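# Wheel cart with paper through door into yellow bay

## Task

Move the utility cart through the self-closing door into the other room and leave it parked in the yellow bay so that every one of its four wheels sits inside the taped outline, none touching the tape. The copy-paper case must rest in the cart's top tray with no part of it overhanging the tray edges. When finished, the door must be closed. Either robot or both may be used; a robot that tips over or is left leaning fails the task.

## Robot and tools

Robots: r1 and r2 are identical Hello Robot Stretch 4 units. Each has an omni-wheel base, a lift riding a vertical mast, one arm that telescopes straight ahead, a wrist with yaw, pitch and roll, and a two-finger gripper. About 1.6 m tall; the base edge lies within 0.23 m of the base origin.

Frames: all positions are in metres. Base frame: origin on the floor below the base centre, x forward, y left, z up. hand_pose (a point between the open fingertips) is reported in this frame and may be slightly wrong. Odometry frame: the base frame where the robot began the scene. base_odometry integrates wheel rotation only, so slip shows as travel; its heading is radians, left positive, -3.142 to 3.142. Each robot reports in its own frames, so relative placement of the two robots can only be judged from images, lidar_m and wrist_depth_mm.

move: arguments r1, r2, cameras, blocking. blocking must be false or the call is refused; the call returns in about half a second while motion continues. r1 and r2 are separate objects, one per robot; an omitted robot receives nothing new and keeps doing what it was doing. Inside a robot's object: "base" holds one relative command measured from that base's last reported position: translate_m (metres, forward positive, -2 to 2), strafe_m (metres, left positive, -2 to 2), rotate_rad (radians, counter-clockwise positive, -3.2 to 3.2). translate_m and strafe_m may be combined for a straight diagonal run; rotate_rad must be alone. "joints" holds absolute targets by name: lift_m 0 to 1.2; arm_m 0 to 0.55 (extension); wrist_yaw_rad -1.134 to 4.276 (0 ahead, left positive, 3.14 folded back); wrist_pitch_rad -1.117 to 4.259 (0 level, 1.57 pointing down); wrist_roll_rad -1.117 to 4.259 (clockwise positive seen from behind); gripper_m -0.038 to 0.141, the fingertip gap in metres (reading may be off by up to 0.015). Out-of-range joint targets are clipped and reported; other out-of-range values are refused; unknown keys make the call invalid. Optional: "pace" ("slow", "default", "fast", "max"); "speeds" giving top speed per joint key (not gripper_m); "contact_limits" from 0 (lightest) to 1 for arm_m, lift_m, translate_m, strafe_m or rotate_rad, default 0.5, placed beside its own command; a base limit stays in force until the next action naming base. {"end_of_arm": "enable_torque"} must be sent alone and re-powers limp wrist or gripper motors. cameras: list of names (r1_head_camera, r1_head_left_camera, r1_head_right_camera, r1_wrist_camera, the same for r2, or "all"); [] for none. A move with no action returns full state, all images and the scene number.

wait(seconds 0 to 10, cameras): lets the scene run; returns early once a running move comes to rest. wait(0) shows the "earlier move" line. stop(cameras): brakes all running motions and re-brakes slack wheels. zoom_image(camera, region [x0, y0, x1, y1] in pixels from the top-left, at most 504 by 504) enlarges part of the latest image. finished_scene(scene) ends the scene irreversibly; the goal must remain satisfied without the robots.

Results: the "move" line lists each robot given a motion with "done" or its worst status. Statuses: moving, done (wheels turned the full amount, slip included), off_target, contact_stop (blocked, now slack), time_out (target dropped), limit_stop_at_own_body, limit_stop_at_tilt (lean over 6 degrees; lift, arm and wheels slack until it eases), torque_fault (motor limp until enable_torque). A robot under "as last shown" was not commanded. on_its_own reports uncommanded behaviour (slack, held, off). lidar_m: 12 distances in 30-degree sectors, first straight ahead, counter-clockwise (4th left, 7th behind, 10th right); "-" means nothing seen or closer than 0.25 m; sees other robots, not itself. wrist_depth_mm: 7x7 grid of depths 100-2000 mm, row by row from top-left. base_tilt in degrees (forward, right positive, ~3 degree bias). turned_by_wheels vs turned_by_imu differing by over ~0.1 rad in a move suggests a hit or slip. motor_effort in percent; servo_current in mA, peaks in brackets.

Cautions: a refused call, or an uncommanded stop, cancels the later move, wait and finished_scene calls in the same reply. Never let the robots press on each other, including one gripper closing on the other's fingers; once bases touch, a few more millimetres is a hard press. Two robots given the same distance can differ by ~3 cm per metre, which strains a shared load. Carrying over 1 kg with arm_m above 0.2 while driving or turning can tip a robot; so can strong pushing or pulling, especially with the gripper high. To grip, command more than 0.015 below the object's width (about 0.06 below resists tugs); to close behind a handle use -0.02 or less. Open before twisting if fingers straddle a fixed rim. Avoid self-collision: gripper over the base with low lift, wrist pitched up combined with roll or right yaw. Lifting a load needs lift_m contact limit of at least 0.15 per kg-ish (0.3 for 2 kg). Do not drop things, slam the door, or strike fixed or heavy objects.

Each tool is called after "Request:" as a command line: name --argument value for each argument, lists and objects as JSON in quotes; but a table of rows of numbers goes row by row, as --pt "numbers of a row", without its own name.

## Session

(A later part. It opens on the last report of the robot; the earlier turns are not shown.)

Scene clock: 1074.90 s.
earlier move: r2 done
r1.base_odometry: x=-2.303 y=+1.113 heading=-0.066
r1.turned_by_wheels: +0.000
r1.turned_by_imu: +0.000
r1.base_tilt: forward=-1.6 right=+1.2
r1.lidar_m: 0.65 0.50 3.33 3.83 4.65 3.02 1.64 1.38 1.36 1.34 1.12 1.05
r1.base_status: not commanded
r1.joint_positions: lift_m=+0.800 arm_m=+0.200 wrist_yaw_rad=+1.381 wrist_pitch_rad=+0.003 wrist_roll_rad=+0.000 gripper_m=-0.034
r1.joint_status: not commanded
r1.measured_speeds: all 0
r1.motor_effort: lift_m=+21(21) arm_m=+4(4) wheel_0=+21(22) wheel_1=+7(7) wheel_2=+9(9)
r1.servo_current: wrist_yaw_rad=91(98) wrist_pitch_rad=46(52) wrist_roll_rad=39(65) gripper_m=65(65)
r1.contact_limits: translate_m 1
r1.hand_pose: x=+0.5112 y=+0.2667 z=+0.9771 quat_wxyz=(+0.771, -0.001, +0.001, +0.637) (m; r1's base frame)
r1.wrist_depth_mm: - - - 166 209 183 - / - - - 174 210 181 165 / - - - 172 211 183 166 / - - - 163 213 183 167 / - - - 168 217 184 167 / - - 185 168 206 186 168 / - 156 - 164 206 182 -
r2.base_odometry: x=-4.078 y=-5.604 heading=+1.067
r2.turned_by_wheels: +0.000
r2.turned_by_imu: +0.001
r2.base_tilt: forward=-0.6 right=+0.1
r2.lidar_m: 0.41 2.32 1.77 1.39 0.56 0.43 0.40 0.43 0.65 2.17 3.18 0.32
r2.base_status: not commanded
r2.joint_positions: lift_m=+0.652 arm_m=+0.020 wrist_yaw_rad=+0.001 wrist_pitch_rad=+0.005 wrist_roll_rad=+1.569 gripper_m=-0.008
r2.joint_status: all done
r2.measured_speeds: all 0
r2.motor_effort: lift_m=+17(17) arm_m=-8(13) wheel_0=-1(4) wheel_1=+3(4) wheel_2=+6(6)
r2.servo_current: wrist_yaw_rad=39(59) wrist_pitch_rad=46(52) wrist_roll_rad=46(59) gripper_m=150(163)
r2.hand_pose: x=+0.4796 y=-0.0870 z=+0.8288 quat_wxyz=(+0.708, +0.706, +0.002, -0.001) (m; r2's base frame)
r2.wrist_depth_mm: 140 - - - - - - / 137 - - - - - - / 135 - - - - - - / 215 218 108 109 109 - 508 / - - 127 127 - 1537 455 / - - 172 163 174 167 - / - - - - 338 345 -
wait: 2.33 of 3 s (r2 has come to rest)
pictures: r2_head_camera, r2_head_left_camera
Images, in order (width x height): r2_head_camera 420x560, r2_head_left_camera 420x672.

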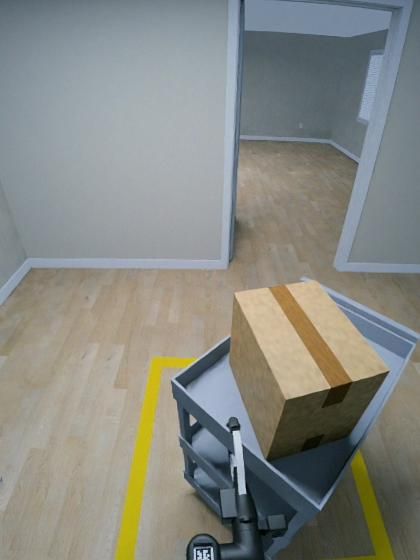

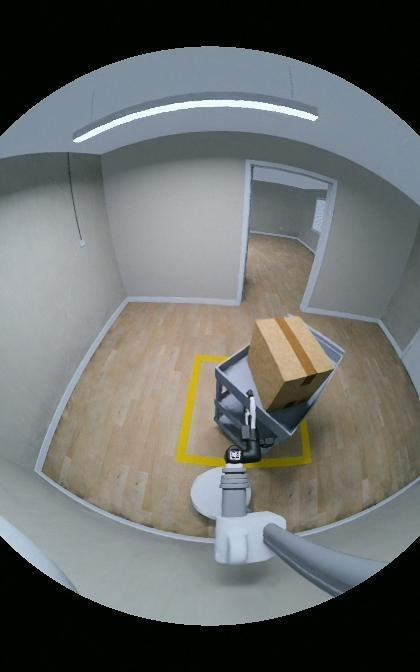

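Request:
move --blocking false --r2 '{"base":{"translate_m":-0.05,"strafe_m":-0.3},"pace":"slow"}'

Request:
wait --seconds 4.5 --cameras '["r2_head_camera","r2_head_left_camera","r2_wrist_camera"]'

Scene clock: 1084.17 s.
move: r2 moving
r1: as last shown
r1.lidar_m: 0.63 0.50 3.32 3.83 4.64 3.04 1.64 1.37 1.36 1.35 1.12 1.09
r1.motor_effort: lift_m=+21(21) arm_m=+4(4) wheel_0=+22(22) wheel_1=+6(7) wheel_2=+9(9)
r1.servo_current: wrist_yaw_rad=59(91) wrist_pitch_rad=39(52) wrist_roll_rad=72(72) gripper_m=59(65)
r1.contact_limits: translate_m 1
r1.wrist_depth_mm: - - - 166 208 183 - / - - - 174 209 181 165 / - - - 171 211 182 166 / - - - 164 213 183 167 / - - - 168 218 185 168 / - - 185 167 206 185 168 / - 156 - 164 206 182 -
r2.base_odometry: x=-4.068 y=-5.612 heading=+1.068
r2.turned_by_wheels: +0.001
r2.turned_by_imu: +0.002
r2.base_tilt: forward=-0.7 right=+0.0
r2.lidar_m: 0.40 2.34 1.79 1.37 0.59 0.42 0.40 0.44 0.64 2.18 3.20 0.33
r2.base_status: translate_m moving; strafe_m moving
r2.joint_positions: lift_m=+0.652 arm_m=+0.020 wrist_yaw_rad=+0.004 wrist_pitch_rad=+0.005 wrist_roll_rad=+1.569 gripper_m=-0.008
r2.joint_status: not commanded
r2.measured_speeds: translate_m=-0.009 strafe_m=-0.051 rotate_rad=-0.001 lift_m=+0.000 arm_m=+0.000 wrist_yaw_rad=+0.000 wrist_pitch_rad=+0.000 wrist_roll_rad=+0.000
r2.motor_effort: lift_m=+17(17) arm_m=-7(8) wheel_0=+13(16) wheel_1=-5(8) wheel_2=+9(10)
r2.servo_current: wrist_yaw_rad=46(59) wrist_pitch_rad=39(46) wrist_roll_rad=46(65) gripper_m=150(156)
r2.hand_pose: x=+0.4799 y=-0.0862 z=+0.8288 quat_wxyz=(+0.708, +0.706, +0.003, +0.000) (m; r2's base frame)
r2.wrist_depth_mm: 141 - - - - - - / 138 - - - - - - / 135 - - - - - - / 212 213 108 109 109 - 508 / - - 126 128 - 1537 452 / - - 171 163 174 166 - / - - - - 332 1397 -
pictures: none

Scene clock: 1087.93 s.
earlier move: r2 done
r1.base_odometry: x=-2.303 y=+1.113 heading=-0.066
r1.turned_by_wheels: +0.000
r1.turned_by_imu: +0.000
r1.base_tilt: forward=-1.6 right=+1.2
r1.lidar_m: 0.65 0.50 3.36 3.81 4.66 3.03 1.65 1.37 1.34 1.35 1.11 1.08
r1.base_status: not commanded
r1.joint_positions: lift_m=+0.800 arm_m=+0.200 wrist_yaw_rad=+1.381 wrist_pitch_rad=+0.003 wrist_roll_rad=+0.000 gripper_m=-0.034
r1.joint_status: not commanded
r1.measured_speeds: all 0
r1.motor_effort: lift_m=+21(21) arm_m=+3(4) wheel_0=+21(22) wheel_1=+7(7) wheel_2=+9(9)
r1.servo_current: wrist_yaw_rad=59(91) wrist_pitch_rad=39(52) wrist_roll_rad=39(78) gripper_m=52(65)
r1.contact_limits: translate_m 1
r1.hand_pose: x=+0.5112 y=+0.2667 z=+0.9771 quat_wxyz=(+0.771, -0.001, +0.001, +0.637) (m; r1's base frame)
r1.wrist_depth_mm: - - - 165 208 183 - / - - - 174 210 181 165 / - - - 172 211 182 166 / - - - 164 213 183 167 / - - - 168 217 184 167 / - - 185 167 206 186 168 / - 156 - 164 206 182 -
r2.base_odometry: x=-3.839 y=-5.792 heading=+1.068
r2.turned_by_wheels: +0.000
r2.turned_by_imu: +0.001
r2.base_tilt: forward=-0.7 right=+0.1
r2.lidar_m: 0.43 2.57 2.12 1.28 0.52 0.40 0.37 0.41 0.62 2.04 2.87 0.40
r2.base_status: done
r2.joint_positions: lift_m=+0.652 arm_m=+0.020 wrist_yaw_rad=+0.005 wrist_pitch_rad=+0.005 wrist_roll_rad=+1.570 gripper_m=-0.008
r2.joint_status: not commanded
r2.measured_speeds: all 0
r2.motor_effort: lift_m=+17(17) arm_m=-5(8) wheel_0=+7(20) wheel_1=-2(8) wheel_2=+6(10)
r2.servo_current: wrist_yaw_rad=59(59) wrist_pitch_rad=46(52) wrist_roll_rad=52(65) gripper_m=156(156)
r2.hand_pose: x=+0.4798 y=-0.0861 z=+0.8288 quat_wxyz=(+0.707, +0.707, +0.003, +0.000) (m; r2's base frame)
r2.wrist_depth_mm: 209 198 119 120 - - - / 184 183 129 128 - - - / 171 171 137 138 - - - / 208 209 147 148 - 732 - / 276 278 160 161 - 1808 - / - 178 178 176 175 167 - / - - - - 142 1618 -
wait: 3.77 of 4.5 s (r2 has come to rest)
pictures: r2_head_camera, r2_head_left_camera, r2_wrist_camera
Images, in order (width x height): r2_head_camera 420x560, r2_head_left_camera 420x672, r2_wrist_camera 616x392.

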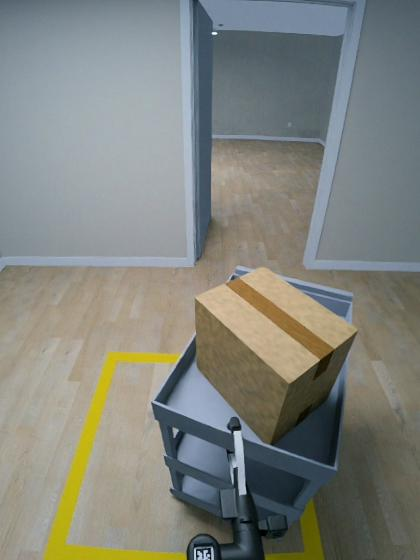

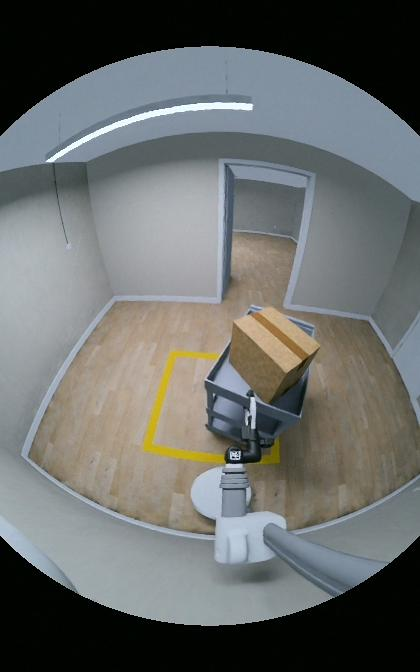

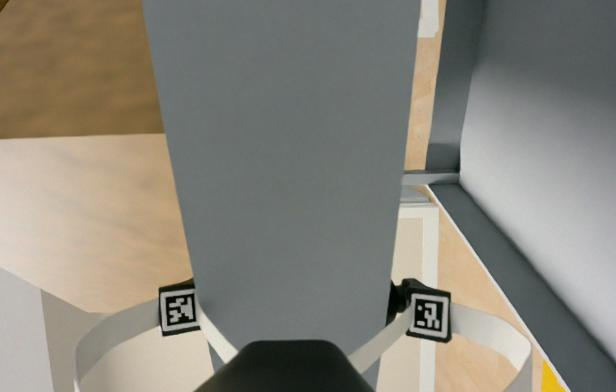

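Request:
move --blocking false --r2 '{"joints":{"gripper_m":0.135}}'

Request:
wait --seconds 1.5

Request:
move --blocking false --r2 '{"base":{"translate_m":-0.07},"joints":{"arm_m":0.0}}'

Request:
wait --seconds 1.5

Request:
move --blocking false --r2 '{"base":{"strafe_m":-1.25},"pace":"default"}'

Request:
wait --seconds 6

Request:
move --blocking false --r2 '{"base":{"translate_m":0.94}}'

Request:
wait --seconds 5

Request:
move --blocking false --r2 '{"base":{"rotate_rad":1.57},"joints":{"gripper_m":-0.01}}'

Request:
wait --seconds 2.5 --cameras '["r2_head_camera","r2_head_left_camera","r2_wrist_camera"]'

Scene clock: 1115.30 s.
move: r2 moving
r1: as last shown
r1.base_tilt: forward=-1.5 right=+1.2
r1.lidar_m: 0.64 0.51 3.33 3.79 4.67 3.04 1.64 1.38 1.37 1.35 1.12 1.02
r1.motor_effort: lift_m=+21(21) arm_m=+4(4) wheel_0=+21(22) wheel_1=+7(7) wheel_2=+9(9)
r1.servo_current: wrist_yaw_rad=72(78) wrist_pitch_rad=39(52) wrist_roll_rad=59(59) gripper_m=59(65)
r1.contact_limits: translate_m 1
r1.wrist_depth_mm: - - - 166 209 183 - / - - - 175 209 181 165 / - - - 172 211 183 166 / - - - 164 212 183 167 / - - - 168 218 185 167 / - - 185 167 206 185 168 / - 156 - 164 207 182 -
r2.base_odometry: x=-3.839 y=-5.792 heading=+1.068
r2.turned_by_wheels: +0.000
r2.turned_by_imu: +0.000
r2.base_tilt: forward=-0.7 right=+0.1
r2.lidar_m: 0.41 2.57 2.08 1.24 0.54 0.39 0.38 0.40 0.59 2.06 2.87 0.41
r2.base_status: not commanded
r2.joint_positions: lift_m=+0.652 arm_m=+0.020 wrist_yaw_rad=+0.005 wrist_pitch_rad=+0.005 wrist_roll_rad=+1.570 gripper_m=+0.013
r2.joint_status: gripper_m moving
r2.measured_speeds: all 0
r2.motor_effort: lift_m=+17(17) arm_m=-4(5) wheel_0=+7(8) wheel_1=-2(2) wheel_2=+5(7)
r2.servo_current: wrist_yaw_rad=52(52) wrist_pitch_rad=46(52) wrist_roll_rad=52(59) gripper_m=78(143)
r2.hand_pose: x=+0.4797 y=-0.0861 z=+0.8288 quat_wxyz=(+0.707, +0.707, +0.003, +0.000) (m; r2's base frame)
r2.wrist_depth_mm: 209 203 123 123 - - - / 189 187 132 131 - - - / 176 176 140 141 - - - / 211 213 150 153 - 732 - / 281 285 166 165 - 1661 - / - 351 179 180 180 172 - / - - - - - 1808 -
pictures: none

Scene clock: 1116.80 s.
earlier move: r2 moving
r1.base_odometry: x=-2.303 y=+1.113 heading=-0.066
r1.turned_by_wheels: +0.000
r1.turned_by_imu: +0.000
r1.base_tilt: forward=-1.6 right=+1.2
r1.lidar_m: 0.64 0.50 3.35 3.80 4.65 3.04 1.66 1.38 1.37 1.37 1.12 1.09
r1.base_status: not commanded
r1.joint_positions: lift_m=+0.800 arm_m=+0.200 wrist_yaw_rad=+1.381 wrist_pitch_rad=+0.003 wrist_roll_rad=+0.000 gripper_m=-0.034
r1.joint_status: not commanded
r1.measured_speeds: all 0
r1.motor_effort: lift_m=+21(21) arm_m=+4(4) wheel_0=+21(22) wheel_1=+7(7) wheel_2=+9(9)
r1.servo_current: wrist_yaw_rad=78(78) wrist_pitch_rad=39(52) wrist_roll_rad=52(59) gripper_m=65(65)
r1.contact_limits: translate_m 1
r1.hand_pose: x=+0.5112 y=+0.2667 z=+0.9771 quat_wxyz=(+0.771, -0.001, +0.001, +0.637) (m; r1's base frame)
r1.wrist_depth_mm: - - - 165 208 183 - / - - - 174 210 181 165 / - - - 172 211 183 166 / - - - 164 213 184 166 / - - - 168 217 184 167 / - - 185 167 206 185 167 / - 156 - 164 207 182 -
r2.base_odometry: x=-3.839 y=-5.792 heading=+1.068
r2.turned_by_wheels: +0.000
r2.turned_by_imu: +0.000
r2.base_tilt: forward=-0.7 right=+0.0
r2.lidar_m: 0.44 2.57 2.09 1.24 0.52 0.39 0.37 0.41 0.58 2.02 2.88 0.40
r2.base_status: not commanded
r2.joint_positions: lift_m=+0.652 arm_m=+0.020 wrist_yaw_rad=+0.002 wrist_pitch_rad=+0.005 wrist_roll_rad=+1.570 gripper_m=+0.135
r2.joint_status: gripper_m moving
r2.measured_speeds: all 0
r2.motor_effort: lift_m=+17(17) arm_m=-4(5) wheel_0=+6(8) wheel_1=-2(3) wheel_2=+5(7)
r2.servo_current: wrist_yaw_rad=46(59) wrist_pitch_rad=46(52) wrist_roll_rad=52(65) gripper_m=46(143)
r2.hand_pose: x=+0.4795 y=-0.0868 z=+0.8288 quat_wxyz=(+0.707, +0.707, +0.003, -0.001) (m; r2's base frame)
r2.wrist_depth_mm: 228 226 133 135 - - - / 206 206 143 143 - - - / 190 191 156 151 154 - - / 229 231 169 167 - 741 - / 309 309 184 181 - 621 - / - 427 193 156 193 462 466 / - - - - - 1863 1205
wait: 1.50 s; no rest
pictures: none

Scene clock: 1117.30 s.
earlier move: r2 done
move: r2 moving
r1: as last shown
r1.lidar_m: 0.62 0.52 3.35 3.83 4.66 3.04 1.63 1.38 1.37 1.33 1.11 1.04
r1.servo_current: wrist_yaw_rad=72(85) wrist_pitch_rad=39(46) wrist_roll_rad=72(72) gripper_m=65(65)
r1.contact_limits: translate_m 1
r1.wrist_depth_mm: - - - 165 208 183 - / - - - 175 210 181 165 / - - - 172 211 183 166 / - - - 164 213 183 167 / - - - 168 219 185 167 / - - 184 167 206 185 168 / - 155 - 164 207 182 -
r2.base_odometry: x=-3.854 y=-5.819 heading=+1.068
r2.turned_by_wheels: +0.000
r2.turned_by_imu: +0.000
r2.base_tilt: forward=-0.7 right=+0.0
r2.lidar_m: 0.46 2.61 2.10 1.16 0.51 0.34 0.32 0.36 0.57 1.85 2.86 0.43
r2.base_status: translate_m moving
r2.joint_positions: lift_m=+0.652 arm_m=+0.000 wrist_yaw_rad=+0.002 wrist_pitch_rad=+0.005 wrist_roll_rad=+1.570 gripper_m=+0.135
r2.joint_status: arm_m moving; the others done
r2.measured_speeds: translate_m=-0.121 strafe_m=+0.001 rotate_rad=+0.002 lift_m=+0.000 arm_m=+0.000 wrist_yaw_rad=+0.000 wrist_pitch_rad=+0.000 wrist_roll_rad=+0.000
r2.motor_effort: lift_m=+17(17) arm_m=-8(12) wheel_0=-8(9) wheel_1=-7(9) wheel_2=+11(13)
r2.servo_current: wrist_yaw_rad=39(59) wrist_pitch_rad=46(52) wrist_roll_rad=39(59) gripper_m=59(59)
r2.hand_pose: x=+0.4597 y=-0.0868 z=+0.8288 quat_wxyz=(+0.707, +0.707, +0.003, -0.001) (m; r2's base frame)
r2.wrist_depth_mm: 291 290 172 171 - - - / 259 258 246 180 - 750 - / 238 238 236 - - 820 - / 279 282 285 - - 759 - / - 382 382 - - 634 - / - - 198 156 196 466 492 / - - - - - 1808 -
pictures: none

Scene clock: 1118.13 s.
earlier move: r2 done
r1.base_odometry: x=-2.303 y=+1.113 heading=-0.066
r1.turned_by_wheels: +0.000
r1.turned_by_imu: +0.000
r1.base_tilt: forward=-1.6 right=+1.2
r1.lidar_m: 0.64 0.50 3.34 3.80 4.66 3.03 1.63 1.38 1.38 1.33 1.12 1.06
r1.base_status: not commanded
r1.joint_positions: lift_m=+0.800 arm_m=+0.200 wrist_yaw_rad=+1.381 wrist_pitch_rad=+0.003 wrist_roll_rad=+0.000 gripper_m=-0.034
r1.joint_status: not commanded
r1.measured_speeds: all 0
r1.motor_effort: lift_m=+21(21) arm_m=+3(4) wheel_0=+21(22) wheel_1=+7(7) wheel_2=+9(9)
r1.servo_current: wrist_yaw_rad=72(98) wrist_pitch_rad=39(46) wrist_roll_rad=46(72) gripper_m=59(65)
r1.contact_limits: translate_m 1
r1.hand_pose: x=+0.5112 y=+0.2667 z=+0.9771 quat_wxyz=(+0.771, -0.001, +0.001, +0.637) (m; r1's base frame)
r1.wrist_depth_mm: - - - 166 208 183 - / - - - 174 210 181 165 / - - - 172 211 182 166 / - - - 164 212 183 167 / - - - 168 218 184 167 / - - 185 167 206 185 168 / - 156 - 164 206 182 -
r2.base_odometry: x=-3.873 y=-5.853 heading=+1.067
r2.turned_by_wheels: +0.000
r2.turned_by_imu: +0.000
r2.base_tilt: forward=-0.7 right=+0.1
r2.lidar_m: 0.50 2.63 2.09 1.06 0.44 0.32 0.31 0.33 0.52 1.68 2.81 0.47
r2.base_status: done
r2.joint_positions: lift_m=+0.652 arm_m=+0.000 wrist_yaw_rad=+0.002 wrist_pitch_rad=+0.005 wrist_roll_rad=+1.570 gripper_m=+0.135
r2.joint_status: all done
r2.measured_speeds: all 0
r2.motor_effort: lift_m=+17(17) arm_m=-7(12) wheel_0=-3(9) wheel_1=-4(9) wheel_2=+2(13)
r2.servo_current: wrist_yaw_rad=52(59) wrist_pitch_rad=52(52) wrist_roll_rad=52(72) gripper_m=46(59)
r2.hand_pose: x=+0.4597 y=-0.0868 z=+0.8288 quat_wxyz=(+0.707, +0.707, +0.003, -0.001) (m; r2's base frame)
r2.wrist_depth_mm: 364 351 349 - - - - / 314 314 312 - - - - / 282 281 282 - 891 - - / 320 324 324 - - - - / - 430 433 - - 654 - / - - 216 156 198 492 - / - - - - - 1808 -
wait: 0.83 of 1.5 s (r2 has come to rest)
pictures: none

Scene clock: 1118.63 s.
move: r2 moving
r1: as last shown
r1.lidar_m: 0.62 0.49 3.34 3.78 4.65 3.06 1.63 1.37 1.35 1.36 1.11 1.07
r1.motor_effort: lift_m=+21(21) arm_m=+4(4) wheel_0=+21(22) wheel_1=+6(7) wheel_2=+9(9)
r1.servo_current: wrist_yaw_rad=72(91) wrist_pitch_rad=39(52) wrist_roll_rad=59(59) gripper_m=59(65)
r1.contact_limits: translate_m 1
r1.wrist_depth_mm: - - - 165 208 183 - / - - - 174 209 181 165 / - - - 172 211 182 166 / - - - 163 213 183 167 / - - - 168 218 185 167 / - - 185 167 206 186 169 / - 156 - 164 207 182 -
r2.base_odometry: x=-3.841 y=-5.871 heading=+1.067
r2.turned_by_wheels: +0.000
r2.turned_by_imu: +0.000
r2.base_tilt: forward=-0.7 right=+0.0
r2.lidar_m: 0.46 2.64 2.10 1.03 0.44 0.31 0.31 0.35 0.49 1.66 2.77 0.46
r2.base_status: strafe_m moving
r2.joint_positions: lift_m=+0.652 arm_m=+0.000 wrist_yaw_rad=+0.002 wrist_pitch_rad=+0.005 wrist_roll_rad=+1.570 gripper_m=+0.135
r2.joint_status: not commanded
r2.measured_speeds: translate_m=+0.000 strafe_m=-0.140 rotate_rad=+0.002 lift_m=+0.000 arm_m=+0.000 wrist_yaw_rad=+0.000 wrist_pitch_rad=+0.000 wrist_roll_rad=+0.000
r2.motor_effort: lift_m=+17(17) arm_m=-7(7) wheel_0=+7(11) wheel_1=-10(13) wheel_2=+1(2)
r2.servo_current: wrist_yaw_rad=46(59) wrist_pitch_rad=39(52) wrist_roll_rad=52(52) gripper_m=46(59)
r2.hand_pose: x=+0.4597 y=-0.0868 z=+0.8288 quat_wxyz=(+0.707, +0.707, +0.003, -0.001) (m; r2's base frame)
r2.wrist_depth_mm: - 366 373 - - - - / 340 332 330 - - - - / 300 300 297 - 878 - - / 282 282 282 - - - - / - 368 347 - - 668 - / - - 216 157 198 209 - / - - - - - 1808 -
pictures: none

Scene clock: 1123.63 s.
earlier move: r2 done
r1.base_odometry: x=-2.303 y=+1.113 heading=-0.066
r1.turned_by_wheels: +0.000
r1.turned_by_imu: +0.000
r1.base_tilt: forward=-1.6 right=+1.2
r1.lidar_m: 0.64 0.51 3.35 3.80 4.63 3.02 1.64 1.38 1.38 1.35 1.12 1.05
r1.base_status: not commanded
r1.joint_positions: lift_m=+0.800 arm_m=+0.200 wrist_yaw_rad=+1.381 wrist_pitch_rad=+0.003 wrist_roll_rad=+0.000 gripper_m=-0.034
r1.joint_status: not commanded
r1.measured_speeds: all 0
r1.motor_effort: lift_m=+21(21) arm_m=+4(4) wheel_0=+21(22) wheel_1=+6(7) wheel_2=+9(9)
r1.servo_current: wrist_yaw_rad=85(91) wrist_pitch_rad=33(52) wrist_roll_rad=52(65) gripper_m=59(72)
r1.contact_limits: translate_m 1
r1.hand_pose: x=+0.5112 y=+0.2667 z=+0.9771 quat_wxyz=(+0.771, -0.001, +0.001, +0.637) (m; r1's base frame)
r1.wrist_depth_mm: - - - 165 209 183 - / - - - 174 209 181 165 / - - - 172 211 182 166 / - - - 164 212 183 167 / - - - 168 219 183 167 / - - 184 167 206 186 167 / - 156 - 164 206 182 -
r2.base_odometry: x=-2.778 y=-6.456 heading=+1.068
r2.turned_by_wheels: +0.000
r2.turned_by_imu: +0.002
r2.base_tilt: forward=-0.7 right=+0.1
r2.lidar_m: 2.39 0.85 0.76 1.30 0.55 0.41 0.38 0.42 0.63 1.48 1.58 2.25
r2.base_status: done
r2.joint_positions: lift_m=+0.652 arm_m=+0.000 wrist_yaw_rad=+0.003 wrist_pitch_rad=+0.005 wrist_roll_rad=+1.572 gripper_m=+0.135
r2.joint_status: not commanded
r2.measured_speeds: all 0
r2.motor_effort: lift_m=+17(17) arm_m=-5(7) wheel_0=+3(19) wheel_1=-2(13) wheel_2=+4(7)
r2.servo_current: wrist_yaw_rad=52(78) wrist_pitch_rad=46(52) wrist_roll_rad=46(65) gripper_m=52(59)
r2.hand_pose: x=+0.4596 y=-0.0866 z=+0.8288 quat_wxyz=(+0.707, +0.708, +0.003, -0.001) (m; r2's base frame)
r2.wrist_depth_mm: - - - - - 1618 1118 / - - - - - 1618 1138 / - - - - - 1661 1118 / - - - - - 1661 1160 / - - - - - 1537 1138 / - - - - - 1366 1138 / - - - - - 1808 1160
wait: 5.00 of 6 s (r2 has come to rest)
pictures: none

Scene clock: 1124.13 s.
move: r2 moving
r1: as last shown
r1.lidar_m: 0.61 0.51 3.34 3.80 4.65 3.02 1.62 1.37 1.38 1.35 1.12 1.06
r1.motor_effort: lift_m=+21(21) arm_m=+3(4) wheel_0=+21(22) wheel_1=+6(7) wheel_2=+9(9)
r1.servo_current: wrist_yaw_rad=85(85) wrist_pitch_rad=46(46) wrist_roll_rad=39(59) gripper_m=52(65)
r1.contact_limits: translate_m 1
r1.wrist_depth_mm: - - - 165 209 184 - / - - - 175 210 181 164 / - - - 172 211 182 166 / - - - 164 213 184 167 / - - - 168 218 184 167 / - - 185 168 205 185 168 / - 155 - 163 206 181 -
r2.base_odometry: x=-2.763 y=-6.428 heading=+1.068
r2.turned_by_wheels: +0.000
r2.turned_by_imu: +0.000
r2.base_tilt: forward=-0.7 right=+0.0
r2.lidar_m: 2.38 0.84 0.74 1.40 0.57 0.43 0.41 0.46 0.67 1.48 1.57 2.28
r2.base_status: translate_m moving
r2.joint_positions: lift_m=+0.652 arm_m=+0.000 wrist_yaw_rad=+0.003 wrist_pitch_rad=+0.005 wrist_roll_rad=+1.572 gripper_m=+0.135
r2.joint_status: not commanded
r2.measured_speeds: translate_m=+0.121 strafe_m=-0.001 rotate_rad=+0.004 lift_m=+0.000 arm_m=+0.000 wrist_yaw_rad=+0.000 wrist_pitch_rad=+0.000 wrist_roll_rad=+0.000
r2.motor_effort: lift_m=+17(17) arm_m=-5(6) wheel_0=+8(10) wheel_1=+8(9) wheel_2=-13(13)
r2.servo_current: wrist_yaw_rad=46(59) wrist_pitch_rad=46(46) wrist_roll_rad=59(59) gripper_m=46(59)
r2.hand_pose: x=+0.4596 y=-0.0866 z=+0.8288 quat_wxyz=(+0.707, +0.708, +0.003, -0.001) (m; r2's base frame)
r2.wrist_depth_mm: - - - - - 1661 1138 / - - - - - 1618 1138 / - - - - - 1618 1118 / - - - - - 1708 1160 / - - - - - 1576 1160 / - - - - - 1366 1138 / - - - - - 1808 1138
pictures: none

Scene clock: 1128.27 s.
earlier move: r2 done
r1.base_odometry: x=-2.303 y=+1.113 heading=-0.066
r1.turned_by_wheels: +0.000
r1.turned_by_imu: +0.000
r1.base_tilt: forward=-1.6 right=+1.2
r1.lidar_m: 0.63 0.50 3.34 3.78 4.66 3.03 1.64 1.36 1.37 1.33 1.10 1.03
r1.base_status: not commanded
r1.joint_positions: lift_m=+0.800 arm_m=+0.200 wrist_yaw_rad=+1.381 wrist_pitch_rad=+0.003 wrist_roll_rad=+0.000 gripper_m=-0.034
r1.joint_status: not commanded
r1.measured_speeds: all 0
r1.motor_effort: lift_m=+21(21) arm_m=+4(4) wheel_0=+22(22) wheel_1=+6(7) wheel_2=+9(9)
r1.servo_current: wrist_yaw_rad=59(91) wrist_pitch_rad=46(52) wrist_roll_rad=46(85) gripper_m=65(65)
r1.contact_limits: translate_m 1
r1.hand_pose: x=+0.5112 y=+0.2667 z=+0.9771 quat_wxyz=(+0.771, -0.001, +0.001, +0.637) (m; r1's base frame)
r1.wrist_depth_mm: - - - 166 209 183 - / - - - 175 209 181 165 / - - - 172 211 182 166 / - - - 164 212 184 167 / - - - 168 218 185 167 / - - 184 167 204 186 168 / - 156 - 163 208 182 -
r2.base_odometry: x=-2.325 y=-5.632 heading=+1.068
r2.turned_by_wheels: +0.000
r2.turned_by_imu: +0.001
r2.base_tilt: forward=-0.7 right=+0.1
r2.lidar_m: 1.47 2.00 0.62 0.57 0.59 1.37 1.32 1.41 1.54 1.50 1.59 1.52
r2.base_status: done
r2.joint_positions: lift_m=+0.652 arm_m=+0.000 wrist_yaw_rad=+0.003 wrist_pitch_rad=+0.005 wrist_roll_rad=+1.572 gripper_m=+0.135
r2.joint_status: not commanded
r2.measured_speeds: all 0
r2.motor_effort: lift_m=+17(17) arm_m=-5(6) wheel_0=+3(12) wheel_1=+2(9) wheel_2=-4(14)
r2.servo_current: wrist_yaw_rad=46(59) wrist_pitch_rad=46(52) wrist_roll_rad=39(59) gripper_m=52(59)
r2.hand_pose: x=+0.4596 y=-0.0866 z=+0.8288 quat_wxyz=(+0.707, +0.708, +0.003, -0.001) (m; r2's base frame)
r2.wrist_depth_mm: - - - - - - 1060 / - - - - - - 1078 / - - - - - - 1138 / - - - - - - 1138 / - - - - - - 1182 / - - 199 - 199 1397 1138 / - - - - - 1756 1138
wait: 4.13 of 5 s (r2 has come to rest)
pictures: none

Scene clock: 1128.77 s.
move: r2 moving
r1: as last shown
r1.base_tilt: forward=-1.6 right=+1.3
r1.lidar_m: 0.63 0.50 3.33 3.78 4.66 3.02 1.63 1.35 1.37 1.34 1.13 1.09
r1.motor_effort: lift_m=+21(21) arm_m=+4(4) wheel_0=+21(22) wheel_1=+6(7) wheel_2=+9(9)
r1.servo_current: wrist_yaw_rad=59(72) wrist_pitch_rad=46(46) wrist_roll_rad=46(59) gripper_m=59(65)
r1.contact_limits: translate_m 1
r1.wrist_depth_mm: - - - 165 209 183 - / - - - 175 209 181 166 / - - - 172 211 183 166 / - - - 164 211 183 167 / - - - 168 218 184 167 / - - 185 168 206 186 168 / - 156 - 164 206 182 -
r2.base_odometry: x=-2.325 y=-5.632 heading=+1.319
r2.turned_by_wheels: +0.251
r2.turned_by_imu: +0.244
r2.base_tilt: forward=-0.7 right=+0.1
r2.lidar_m: 1.46 2.01 0.58 0.58 0.64 1.34 1.31 1.60 1.49 1.53 1.69 1.47
r2.base_status: rotate_rad moving
r2.joint_positions: lift_m=+0.652 arm_m=+0.000 wrist_yaw_rad=+0.003 wrist_pitch_rad=+0.005 wrist_roll_rad=+1.572 gripper_m=+0.123
r2.joint_status: gripper_m moving
r2.measured_speeds: translate_m=-0.001 strafe_m=+0.000 rotate_rad=+0.972 lift_m=+0.000 arm_m=+0.000 wrist_yaw_rad=+0.000 wrist_pitch_rad=+0.000 wrist_roll_rad=+0.000
r2.motor_effort: lift_m=+17(17) arm_m=-5(5) wheel_0=-8(9) wheel_1=-8(9) wheel_2=-11(12)
r2.servo_current: wrist_yaw_rad=59(59) wrist_pitch_rad=46(46) wrist_roll_rad=46(59) gripper_m=117(117)
r2.hand_pose: x=+0.4596 y=-0.0867 z=+0.8288 quat_wxyz=(+0.707, +0.708, +0.003, -0.001) (m; r2's base frame)
r2.wrist_depth_mm: - - - - - - 1060 / - - - - - - 1138 / - - - - - - 1138 / - - - - - 1661 1160 / - - - - - 1537 1160 / - - 204 - - 1366 1160 / 1756 - - - - 1576 1160
pictures: none

Scene clock: 1130.57 s.
earlier move: r2 done
r1.base_odometry: x=-2.303 y=+1.113 heading=-0.066
r1.turned_by_wheels: +0.000
r1.turned_by_imu: +0.000
r1.base_tilt: forward=-1.6 right=+1.2
r1.lidar_m: 0.64 0.49 3.33 3.82 4.68 3.04 1.66 1.38 1.38 1.35 1.12 1.08
r1.base_status: not commanded
r1.joint_positions: lift_m=+0.800 arm_m=+0.200 wrist_yaw_rad=+1.381 wrist_pitch_rad=+0.003 wrist_roll_rad=+0.000 gripper_m=-0.034
r1.joint_status: not commanded
r1.measured_speeds: all 0
r1.motor_effort: lift_m=+21(21) arm_m=+4(4) wheel_0=+22(22) wheel_1=+7(7) wheel_2=+9(9)
r1.servo_current: wrist_yaw_rad=85(85) wrist_pitch_rad=46(52) wrist_roll_rad=39(65) gripper_m=65(72)
r1.contact_limits: translate_m 1
r1.hand_pose: x=+0.5112 y=+0.2667 z=+0.9771 quat_wxyz=(+0.771, -0.001, +0.001, +0.637) (m; r1's base frame)
r1.wrist_depth_mm: - - - 165 209 183 - / - - - 174 209 181 165 / - - - 172 212 183 166 / - - - 165 213 183 167 / - - - 168 217 185 167 / - - 185 167 206 186 168 / - 156 - 164 207 182 -
r2.base_odometry: x=-2.325 y=-5.632 heading=+2.637
r2.turned_by_wheels: +1.318
r2.turned_by_imu: +1.283
r2.base_tilt: forward=-0.7 right=+0.1
r2.lidar_m: 0.56 0.60 1.36 1.33 1.40 1.57 1.51 1.60 1.53 1.45 1.98 0.62
r2.base_status: done
r2.joint_positions: lift_m=+0.652 arm_m=+0.000 wrist_yaw_rad=+0.003 wrist_pitch_rad=+0.005 wrist_roll_rad=+1.572 gripper_m=-0.009
r2.joint_status: all done
r2.measured_speeds: all 0
r2.motor_effort: lift_m=+17(17) arm_m=-5(6) wheel_0=-2(9) wheel_1=-3(11) wheel_2=-5(12)
r2.servo_current: wrist_yaw_rad=52(59) wrist_pitch_rad=46(52) wrist_roll_rad=46(59) gripper_m=78(150)
r2.hand_pose: x=+0.4596 y=-0.0867 z=+0.8288 quat_wxyz=(+0.707, +0.708, +0.003, -0.001) (m; r2's base frame)
r2.wrist_depth_mm: - - - - - 1618 1118 / - - - - - 1661 1138 / - - - 384 - 1661 1138 / - - - 377 384 384 387 / - - - 375 - - - / - - 187 193 180 - - / - - - - - - -
wait: 1.80 of 2.5 s (r2 has come to rest)
pictures: r2_head_camera, r2_head_left_camera, r2_wrist_camera
Images, in order (width x height): r2_head_camera 420x560, r2_head_left_camera 420x672, r2_wrist_camera 616x392.

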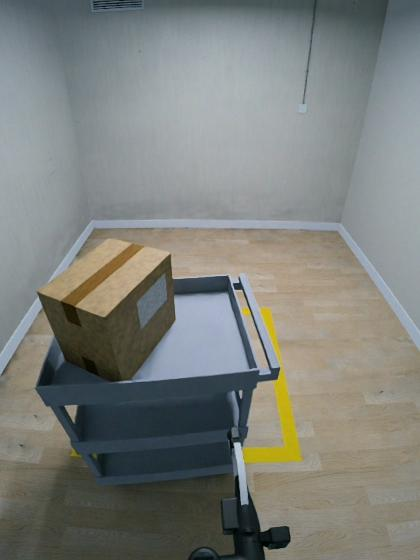

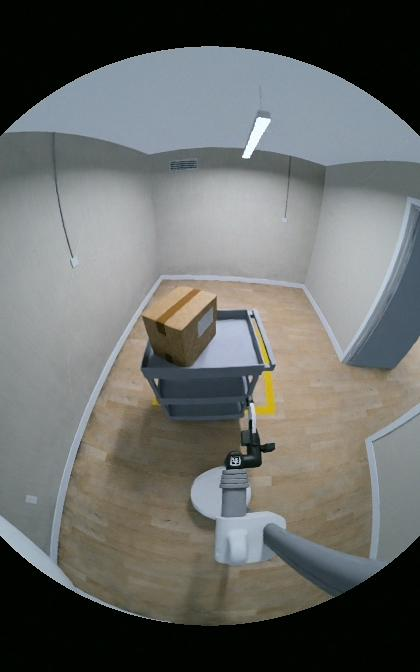

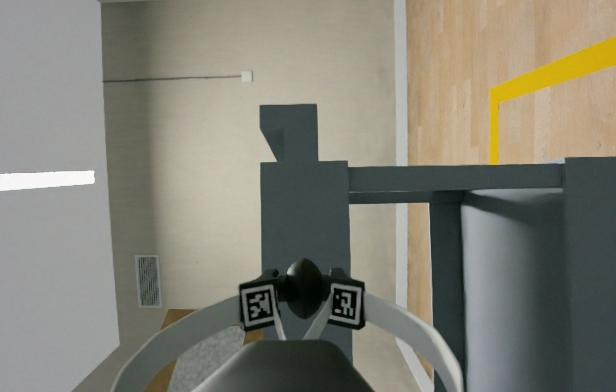

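Request:
move --blocking false --r2 '{"base":{"strafe_m":0.33}}'

Request:
wait --seconds 2.5

Request:
move --blocking false --r2 '{"base":{"translate_m":0.25},"pace":"slow"}'

Request:
wait --seconds 3.3 --cameras '["r2_head_camera","r2_head_left_camera","r2_wrist_camera"]'

Scene clock: 1145.43 s.
move: r2 moving
r1: as last shown
r1.lidar_m: 0.64 0.50 3.33 3.79 4.63 3.04 1.63 1.37 1.36 1.35 1.11 1.08
r1.motor_effort: lift_m=+21(21) arm_m=+4(4) wheel_0=+21(22) wheel_1=+7(7) wheel_2=+9(9)
r1.servo_current: wrist_yaw_rad=59(85) wrist_pitch_rad=46(52) wrist_roll_rad=33(59) gripper_m=59(65)
r1.contact_limits: translate_m 1
r1.wrist_depth_mm: - - - 166 208 183 - / - - - 175 210 181 165 / - - - 172 211 182 165 / - - - 164 213 183 167 / - - - 168 218 184 167 / - - 185 168 206 185 168 / - 156 - 164 207 181 -
r2.base_odometry: x=-2.342 y=-5.664 heading=+2.638
r2.turned_by_wheels: +0.000
r2.turned_by_imu: +0.001
r2.base_tilt: forward=-0.7 right=+0.1
r2.lidar_m: 0.56 0.60 1.34 1.29 1.36 1.59 1.51 1.60 1.54 1.50 2.02 0.64
r2.base_status: strafe_m moving
r2.joint_positions: lift_m=+0.652 arm_m=+0.000 wrist_yaw_rad=+0.003 wrist_pitch_rad=+0.005 wrist_roll_rad=+1.572 gripper_m=-0.009
r2.joint_status: not commanded
r2.measured_speeds: translate_m=-0.001 strafe_m=+0.140 rotate_rad=+0.005 lift_m=+0.000 arm_m=+0.000 wrist_yaw_rad=+0.000 wrist_pitch_rad=+0.000 wrist_roll_rad=+0.000
r2.motor_effort: lift_m=+17(17) arm_m=-6(6) wheel_0=-9(14) wheel_1=+11(12) wheel_2=-1(5)
r2.servo_current: wrist_yaw_rad=59(59) wrist_pitch_rad=39(46) wrist_roll_rad=52(59) gripper_m=78(85)
r2.hand_pose: x=+0.4596 y=-0.0867 z=+0.8288 quat_wxyz=(+0.707, +0.708, +0.003, -0.001) (m; r2's base frame)
r2.wrist_depth_mm: - - - - - 1618 1138 / - - - - - 1661 1138 / - - - 379 387 402 407 / - - - 377 - - - / - - - 373 - - - / - - 188 193 179 - - / - - - - - - -
pictures: none

Scene clock: 1147.37 s.
earlier move: r2 done
r1.base_odometry: x=-2.303 y=+1.113 heading=-0.066
r1.turned_by_wheels: +0.000
r1.turned_by_imu: +0.000
r1.base_tilt: forward=-1.6 right=+1.2
r1.lidar_m: 0.64 0.50 3.36 3.78 4.67 3.03 1.64 1.37 1.37 1.33 1.13 1.08
r1.base_status: not commanded
r1.joint_positions: lift_m=+0.800 arm_m=+0.200 wrist_yaw_rad=+1.381 wrist_pitch_rad=+0.003 wrist_roll_rad=+0.000 gripper_m=-0.034
r1.joint_status: not commanded
r1.measured_speeds: all 0
r1.motor_effort: lift_m=+21(21) arm_m=+4(4) wheel_0=+21(22) wheel_1=+7(7) wheel_2=+9(9)
r1.servo_current: wrist_yaw_rad=65(91) wrist_pitch_rad=46(52) wrist_roll_rad=52(65) gripper_m=59(65)
r1.contact_limits: translate_m 1
r1.hand_pose: x=+0.5112 y=+0.2667 z=+0.9771 quat_wxyz=(+0.771, -0.001, +0.001, +0.637) (m; r1's base frame)
r1.wrist_depth_mm: - - - 165 208 183 - / - - - 174 209 181 165 / - - - 172 211 182 166 / - - - 164 212 183 166 / - - - 168 219 184 167 / - - 185 168 206 185 168 / - 156 - 163 207 182 -
r2.base_odometry: x=-2.484 y=-5.921 heading=+2.637
r2.turned_by_wheels: +0.000
r2.turned_by_imu: +0.000
r2.base_tilt: forward=-0.7 right=+0.1
r2.lidar_m: 0.54 1.37 1.03 1.00 1.04 1.51 1.49 1.59 1.85 1.79 2.29 0.61
r2.base_status: done
r2.joint_positions: lift_m=+0.652 arm_m=+0.000 wrist_yaw_rad=+0.003 wrist_pitch_rad=+0.005 wrist_roll_rad=+1.572 gripper_m=-0.009
r2.joint_status: not commanded
r2.measured_speeds: all 0
r2.motor_effort: lift_m=+17(17) arm_m=-6(6) wheel_0=-2(14) wheel_1=+1(13) wheel_2=+0(5)
r2.servo_current: wrist_yaw_rad=46(65) wrist_pitch_rad=46(52) wrist_roll_rad=46(65) gripper_m=72(85)
r2.hand_pose: x=+0.4596 y=-0.0867 z=+0.8288 quat_wxyz=(+0.707, +0.708, +0.003, -0.001) (m; r2's base frame)
r2.wrist_depth_mm: - - - 357 - - - / - - - 355 - 820 - / - - 585 353 - - - / - 427 421 349 - 768 - / - 399 402 347 - 798 - / - 439 187 202 180 778 - / - 477 - - - 1661 -
wait: 1.93 of 2.5 s (r2 has come to rest)
pictures: none

Scene clock: 1147.87 s.
move: r2 moving
r1: as last shown
r1.base_tilt: forward=-1.6 right=+1.3
r1.lidar_m: 0.66 0.51 3.36 3.80 4.67 3.02 1.66 1.38 1.37 1.35 1.13 1.03
r1.motor_effort: lift_m=+21(21) arm_m=+4(4) wheel_0=+21(22) wheel_1=+6(7) wheel_2=+9(9)
r1.servo_current: wrist_yaw_rad=59(78) wrist_pitch_rad=46(52) wrist_roll_rad=52(59) gripper_m=52(65)
r1.contact_limits: translate_m 1
r1.wrist_depth_mm: - - - 165 209 184 - / - - - 174 209 181 165 / - - - 172 211 182 166 / - - - 164 213 183 167 / - - - 168 218 183 167 / - - 185 168 206 185 168 / - 156 - 164 208 181 -
r2.base_odometry: x=-2.495 y=-5.915 heading=+2.637
r2.turned_by_wheels: +0.000
r2.turned_by_imu: +0.000
r2.base_tilt: forward=-0.7 right=+0.1
r2.lidar_m: 0.53 1.36 1.03 0.99 1.04 1.54 1.50 1.59 1.83 1.79 2.23 0.59
r2.base_status: translate_m moving
r2.joint_positions: lift_m=+0.652 arm_m=+0.000 wrist_yaw_rad=+0.003 wrist_pitch_rad=+0.005 wrist_roll_rad=+1.572 gripper_m=-0.009
r2.joint_status: not commanded
r2.measured_speeds: translate_m=+0.047 strafe_m=+0.000 rotate_rad=-0.002 lift_m=+0.000 arm_m=+0.000 wrist_yaw_rad=+0.000 wrist_pitch_rad=+0.000 wrist_roll_rad=+0.000
r2.motor_effort: lift_m=+17(17) arm_m=-5(5) wheel_0=+5(8) wheel_1=+7(8) wheel_2=-8(10)
r2.servo_current: wrist_yaw_rad=52(59) wrist_pitch_rad=46(52) wrist_roll_rad=52(59) gripper_m=78(78)
r2.hand_pose: x=+0.4596 y=-0.0867 z=+0.8288 quat_wxyz=(+0.707, +0.708, +0.003, -0.001) (m; r2's base frame)
r2.wrist_depth_mm: - - - 347 - - - / - - - 345 - - - / - - 569 342 - - - / - 407 407 340 - 778 - / - 389 392 336 - 778 - / - 427 186 193 180 768 - / - 466 452 - - - -
pictures: none

Scene clock: 1151.13 s.
earlier move: r2 done
r1.base_odometry: x=-2.303 y=+1.113 heading=-0.066
r1.turned_by_wheels: +0.000
r1.turned_by_imu: +0.000
r1.base_tilt: forward=-1.6 right=+1.2
r1.lidar_m: 0.65 0.50 3.34 3.82 4.67 3.04 1.63 1.39 1.37 1.35 1.13 1.05
r1.base_status: not commanded
r1.joint_positions: lift_m=+0.800 arm_m=+0.200 wrist_yaw_rad=+1.381 wrist_pitch_rad=+0.003 wrist_roll_rad=+0.000 gripper_m=-0.034
r1.joint_status: not commanded
r1.measured_speeds: all 0
r1.motor_effort: lift_m=+21(21) arm_m=+4(4) wheel_0=+22(22) wheel_1=+6(7) wheel_2=+9(9)
r1.servo_current: wrist_yaw_rad=78(91) wrist_pitch_rad=46(52) wrist_roll_rad=52(72) gripper_m=59(72)
r1.contact_limits: translate_m 1
r1.hand_pose: x=+0.5112 y=+0.2667 z=+0.9771 quat_wxyz=(+0.771, -0.001, +0.001, +0.637) (m; r1's base frame)
r1.wrist_depth_mm: - - - 165 208 182 - / - - - 174 210 181 165 / - - - 172 211 183 166 / - - - 165 211 183 167 / - - - 169 218 185 167 / - - 185 167 206 185 168 / - 156 - 164 207 182 -
r2.base_odometry: x=-2.703 y=-5.800 heading=+2.637
r2.turned_by_wheels: +0.000
r2.turned_by_imu: +0.001
r2.base_tilt: forward=-0.7 right=+0.1
r2.lidar_m: 0.45 1.35 1.03 0.97 1.04 1.52 1.75 1.85 1.83 1.80 0.60 0.47
r2.base_status: done
r2.joint_positions: lift_m=+0.652 arm_m=+0.000 wrist_yaw_rad=+0.000 wrist_pitch_rad=+0.005 wrist_roll_rad=+1.572 gripper_m=-0.009
r2.joint_status: not commanded
r2.measured_speeds: all 0
r2.motor_effort: lift_m=+17(17) arm_m=+5(6) wheel_0=+4(11) wheel_1=+5(9) wheel_2=-7(15)
r2.servo_current: wrist_yaw_rad=33(59) wrist_pitch_rad=46(52) wrist_roll_rad=46(59) gripper_m=65(85)
r2.hand_pose: x=+0.4593 y=-0.0874 z=+0.8288 quat_wxyz=(+0.707, +0.708, +0.002, -0.002) (m; r2's base frame)
r2.wrist_depth_mm: - - - 211 - 640 - / - - 430 217 - 654 - / - 379 347 223 - 668 - / 312 312 289 229 - 691 - / 277 279 271 232 - 699 - / 317 317 187 193 177 661 - / - 353 370 - - - 462
wait: 3.27 of 3.3 s (r2 has come to rest)
pictures: r2_head_camera, r2_head_left_camera, r2_wrist_camera
Images, in order (width x height): r2_head_camera 420x560, r2_head_left_camera 420x672, r2_wrist_camera 616x392.

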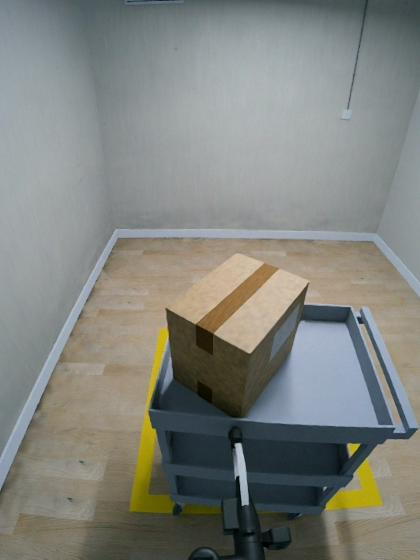

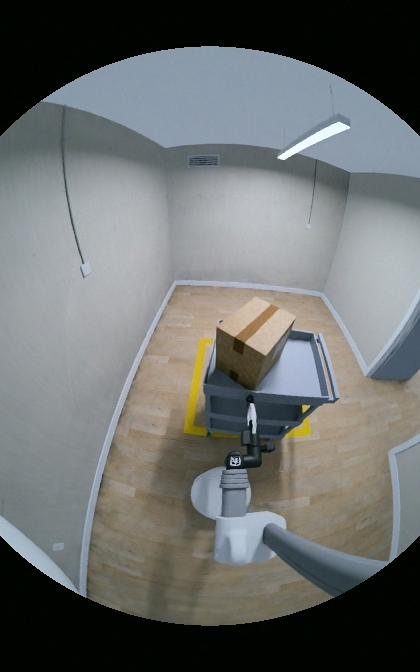

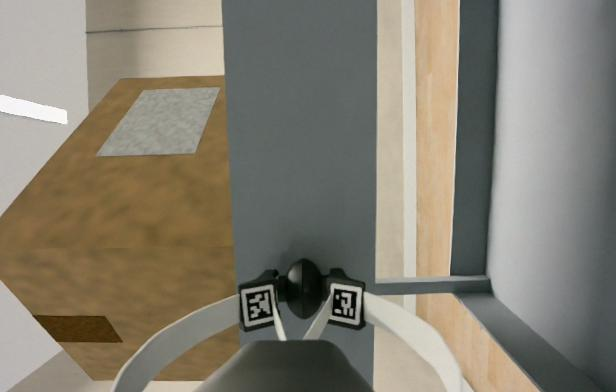

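Request:
move --blocking false --r2 '{"base":{"translate_m":-0.04,"strafe_m":-0.15}}'

Request:
wait --seconds 1.7

Request:
move --blocking false --r2 '{"base":{"translate_m":0.22},"pace":"slow"}'

Request:
wait --seconds 3.3 --cameras '["r2_head_camera","r2_head_left_camera","r2_wrist_camera"]'

Scene clock: 1160.43 s.
move: r2 moving
r1: as last shown
r1.base_tilt: forward=-1.6 right=+1.3
r1.lidar_m: 0.63 0.51 3.33 3.82 4.66 2.99 1.65 1.39 1.38 1.37 1.12 1.03
r1.motor_effort: lift_m=+21(21) arm_m=+4(4) wheel_0=+21(22) wheel_1=+6(7) wheel_2=+9(9)
r1.servo_current: wrist_yaw_rad=59(85) wrist_pitch_rad=39(52) wrist_roll_rad=46(59) gripper_m=59(59)
r1.contact_limits: translate_m 1
r1.wrist_depth_mm: - - - 165 209 183 - / - - - 175 209 181 165 / - - - 172 212 183 166 / - - - 164 213 183 167 / - - - 168 219 183 167 / - - 185 167 205 186 168 / - 156 - 164 207 182 -
r2.base_odometry: x=-2.681 y=-5.777 heading=+2.638
r2.turned_by_wheels: +0.000
r2.turned_by_imu: +0.001
r2.base_tilt: forward=-0.7 right=+0.1
r2.lidar_m: 0.47 0.53 1.06 1.00 1.05 1.54 1.73 1.85 1.85 1.77 0.61 0.46
r2.base_status: translate_m moving; strafe_m moving
r2.joint_positions: lift_m=+0.652 arm_m=+0.000 wrist_yaw_rad=+0.000 wrist_pitch_rad=+0.005 wrist_roll_rad=+1.572 gripper_m=-0.009
r2.joint_status: not commanded
r2.measured_speeds: translate_m=-0.033 strafe_m=-0.122 rotate_rad=-0.001 lift_m=+0.000 arm_m=+0.000 wrist_yaw_rad=+0.000 wrist_pitch_rad=+0.000 wrist_roll_rad=+0.000
r2.motor_effort: lift_m=+17(17) arm_m=+4(5) wheel_0=+12(12) wheel_1=-11(12) wheel_2=+7(7)
r2.servo_current: wrist_yaw_rad=46(52) wrist_pitch_rad=46(52) wrist_roll_rad=46(59) gripper_m=72(72)
r2.hand_pose: x=+0.4593 y=-0.0874 z=+0.8288 quat_wxyz=(+0.707, +0.708, +0.002, -0.002) (m; r2's base frame)
r2.wrist_depth_mm: - - - 213 - 634 - / - - 469 218 - 647 - / - 415 379 224 - 676 - / 357 343 319 229 - 683 - / 293 291 282 236 - 715 - / 298 298 187 194 177 661 - / - 340 353 - - - -
pictures: none

Scene clock: 1161.77 s.
earlier move: r2 done
r1.base_odometry: x=-2.303 y=+1.113 heading=-0.066
r1.turned_by_wheels: +0.000
r1.turned_by_imu: +0.000
r1.base_tilt: forward=-1.6 right=+1.2
r1.lidar_m: 0.65 0.49 3.34 3.82 4.66 3.01 1.65 1.37 1.36 1.35 1.13 1.09
r1.base_status: not commanded
r1.joint_positions: lift_m=+0.800 arm_m=+0.200 wrist_yaw_rad=+1.381 wrist_pitch_rad=+0.003 wrist_roll_rad=+0.000 gripper_m=-0.034
r1.joint_status: not commanded
r1.measured_speeds: all 0
r1.motor_effort: lift_m=+21(21) arm_m=+4(4) wheel_0=+22(22) wheel_1=+6(7) wheel_2=+9(9)
r1.servo_current: wrist_yaw_rad=78(85) wrist_pitch_rad=52(52) wrist_roll_rad=46(59) gripper_m=59(65)
r1.contact_limits: translate_m 1
r1.hand_pose: x=+0.5112 y=+0.2667 z=+0.9771 quat_wxyz=(+0.771, -0.001, +0.001, +0.637) (m; r1's base frame)
r1.wrist_depth_mm: - - - 166 209 183 - / - - - 174 209 181 166 / - - - 172 212 182 166 / - - - 164 213 183 167 / - - - 168 218 185 167 / - - 186 168 206 185 168 / - 156 - 163 208 182 -
r2.base_odometry: x=-2.596 y=-5.688 heading=+2.638
r2.turned_by_wheels: +0.000
r2.turned_by_imu: +0.000
r2.base_tilt: forward=-0.6 right=+0.1
r2.lidar_m: 0.48 0.53 1.15 1.13 1.23 1.75 1.72 1.83 1.70 1.66 2.00 0.48
r2.base_status: done
r2.joint_positions: lift_m=+0.652 arm_m=+0.000 wrist_yaw_rad=+0.000 wrist_pitch_rad=+0.005 wrist_roll_rad=+1.572 gripper_m=-0.009
r2.joint_status: not commanded
r2.measured_speeds: all 0
r2.motor_effort: lift_m=+17(17) arm_m=+4(5) wheel_0=+4(12) wheel_1=-3(12) wheel_2=+4(8)
r2.servo_current: wrist_yaw_rad=39(59) wrist_pitch_rad=46(52) wrist_roll_rad=46(59) gripper_m=59(72)
r2.hand_pose: x=+0.4593 y=-0.0874 z=+0.8288 quat_wxyz=(+0.707, +0.708, +0.002, -0.002) (m; r2's base frame)
r2.wrist_depth_mm: - - - 227 - 1576 - / - - - 233 - 668 - / - - - 239 - 683 - / - - 500 245 - 707 - / - 445 430 250 - 723 - / - 384 187 204 180 723 - / 357 340 332 - - - -
wait: 1.33 of 1.7 s (r2 has come to rest)
pictures: none

Scene clock: 1162.27 s.
move: r2 moving
r1: as last shown
r1.lidar_m: 0.63 0.50 3.34 3.79 4.66 3.04 1.64 1.37 1.37 1.36 1.13 1.09
r1.motor_effort: lift_m=+21(21) arm_m=+4(4) wheel_0=+21(22) wheel_1=+6(7) wheel_2=+9(9)
r1.servo_current: wrist_yaw_rad=65(78) wrist_pitch_rad=46(52) wrist_roll_rad=46(52) gripper_m=65(65)
r1.contact_limits: translate_m 1
r1.wrist_depth_mm: - - - 165 208 183 - / - - - 174 208 181 165 / - - - 172 211 183 166 / - - - 164 213 183 167 / - - - 169 217 184 167 / - - 184 167 206 186 168 / - 156 - 164 207 182 -
r2.base_odometry: x=-2.606 y=-5.682 heading=+2.638
r2.turned_by_wheels: +0.000
r2.turned_by_imu: +0.000
r2.base_tilt: forward=-0.7 right=+0.1
r2.lidar_m: 0.45 0.49 1.18 1.14 1.21 1.74 1.70 1.86 1.70 1.62 2.01 0.45
r2.base_status: translate_m moving
r2.joint_positions: lift_m=+0.652 arm_m=+0.000 wrist_yaw_rad=+0.000 wrist_pitch_rad=+0.005 wrist_roll_rad=+1.572 gripper_m=-0.009
r2.joint_status: not commanded
r2.measured_speeds: translate_m=+0.048 strafe_m=+0.000 rotate_rad=-0.001 lift_m=+0.000 arm_m=+0.000 wrist_yaw_rad=+0.000 wrist_pitch_rad=+0.000 wrist_roll_rad=+0.000
r2.motor_effort: lift_m=+17(17) arm_m=+5(5) wheel_0=+5(10) wheel_1=+5(6) wheel_2=-10(10)
r2.servo_current: wrist_yaw_rad=52(52) wrist_pitch_rad=46(46) wrist_roll_rad=46(52) gripper_m=65(72)
r2.hand_pose: x=+0.4593 y=-0.0874 z=+0.8288 quat_wxyz=(+0.707, +0.708, +0.002, -0.002) (m; r2's base frame)
r2.wrist_depth_mm: - - - 218 - 1430 - / - - - 224 - 661 - / - - - 229 - 676 - / - - 496 235 - 691 - / - 439 421 239 - 715 - / - 377 187 194 179 723 - / 340 330 325 - - - -
pictures: none

Scene clock: 1165.27 s.
earlier move: r2 done
r1.base_odometry: x=-2.303 y=+1.113 heading=-0.066
r1.turned_by_wheels: +0.000
r1.turned_by_imu: +0.000
r1.base_tilt: forward=-1.6 right=+1.2
r1.lidar_m: 0.65 0.52 3.35 3.80 4.66 3.01 1.66 1.37 1.39 1.35 1.12 1.06
r1.base_status: not commanded
r1.joint_positions: lift_m=+0.800 arm_m=+0.200 wrist_yaw_rad=+1.381 wrist_pitch_rad=+0.003 wrist_roll_rad=+0.000 gripper_m=-0.034
r1.joint_status: not commanded
r1.measured_speeds: all 0
r1.motor_effort: lift_m=+21(21) arm_m=+4(4) wheel_0=+22(22) wheel_1=+7(7) wheel_2=+9(9)
r1.servo_current: wrist_yaw_rad=65(91) wrist_pitch_rad=59(59) wrist_roll_rad=46(78) gripper_m=65(65)
r1.contact_limits: translate_m 1
r1.hand_pose: x=+0.5112 y=+0.2667 z=+0.9771 quat_wxyz=(+0.771, -0.001, +0.001, +0.637) (m; r1's base frame)
r1.wrist_depth_mm: - - - 166 210 183 - / - - - 174 208 181 165 / - - - 172 211 182 166 / - - - 164 213 185 167 / - - - 168 218 185 167 / - - 185 168 206 186 168 / - 156 - 164 207 182 -
r2.base_odometry: x=-2.788 y=-5.582 heading=+2.638
r2.turned_by_wheels: +0.000
r2.turned_by_imu: +0.000
r2.base_tilt: forward=-0.6 right=+0.1
r2.lidar_m: 0.42 0.43 1.16 1.12 1.21 1.71 1.94 2.05 1.72 1.67 1.93 0.49
r2.base_status: done
r2.joint_positions: lift_m=+0.652 arm_m=+0.000 wrist_yaw_rad=-0.003 wrist_pitch_rad=+0.005 wrist_roll_rad=+1.572 gripper_m=-0.009
r2.joint_status: not commanded
r2.measured_speeds: all 0
r2.motor_effort: lift_m=+17(17) arm_m=+4(5) wheel_0=+3(10) wheel_1=+5(8) wheel_2=-6(16)
r2.servo_current: wrist_yaw_rad=52(59) wrist_pitch_rad=46(52) wrist_roll_rad=52(65) gripper_m=65(72)
r2.hand_pose: x=+0.4589 y=-0.0884 z=+0.8288 quat_wxyz=(+0.707, +0.708, +0.001, -0.003) (m; r2's base frame)
r2.wrist_depth_mm: - - - 267 - 1618 500 / - - - 259 - 668 - / - - - 254 - 715 - / - - 512 247 - 707 - / - 394 370 240 - 683 - / 306 304 186 202 181 668 - / 267 260 263 - - - -
wait: 3.00 of 3.3 s (r2 has come to rest)
pictures: r2_head_camera, r2_head_left_camera, r2_wrist_camera
Images, in order (width x height): r2_head_camera 420x560, r2_head_left_camera 420x672, r2_wrist_camera 616x392.

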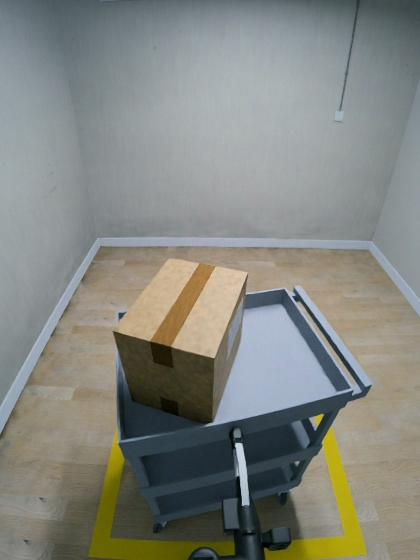

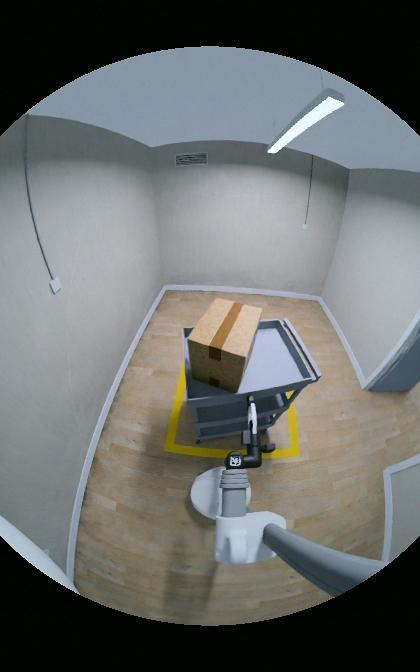

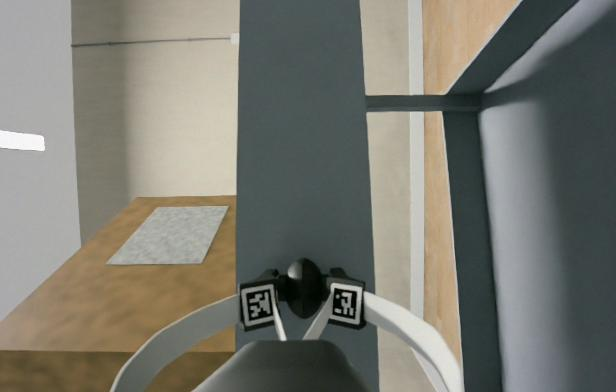

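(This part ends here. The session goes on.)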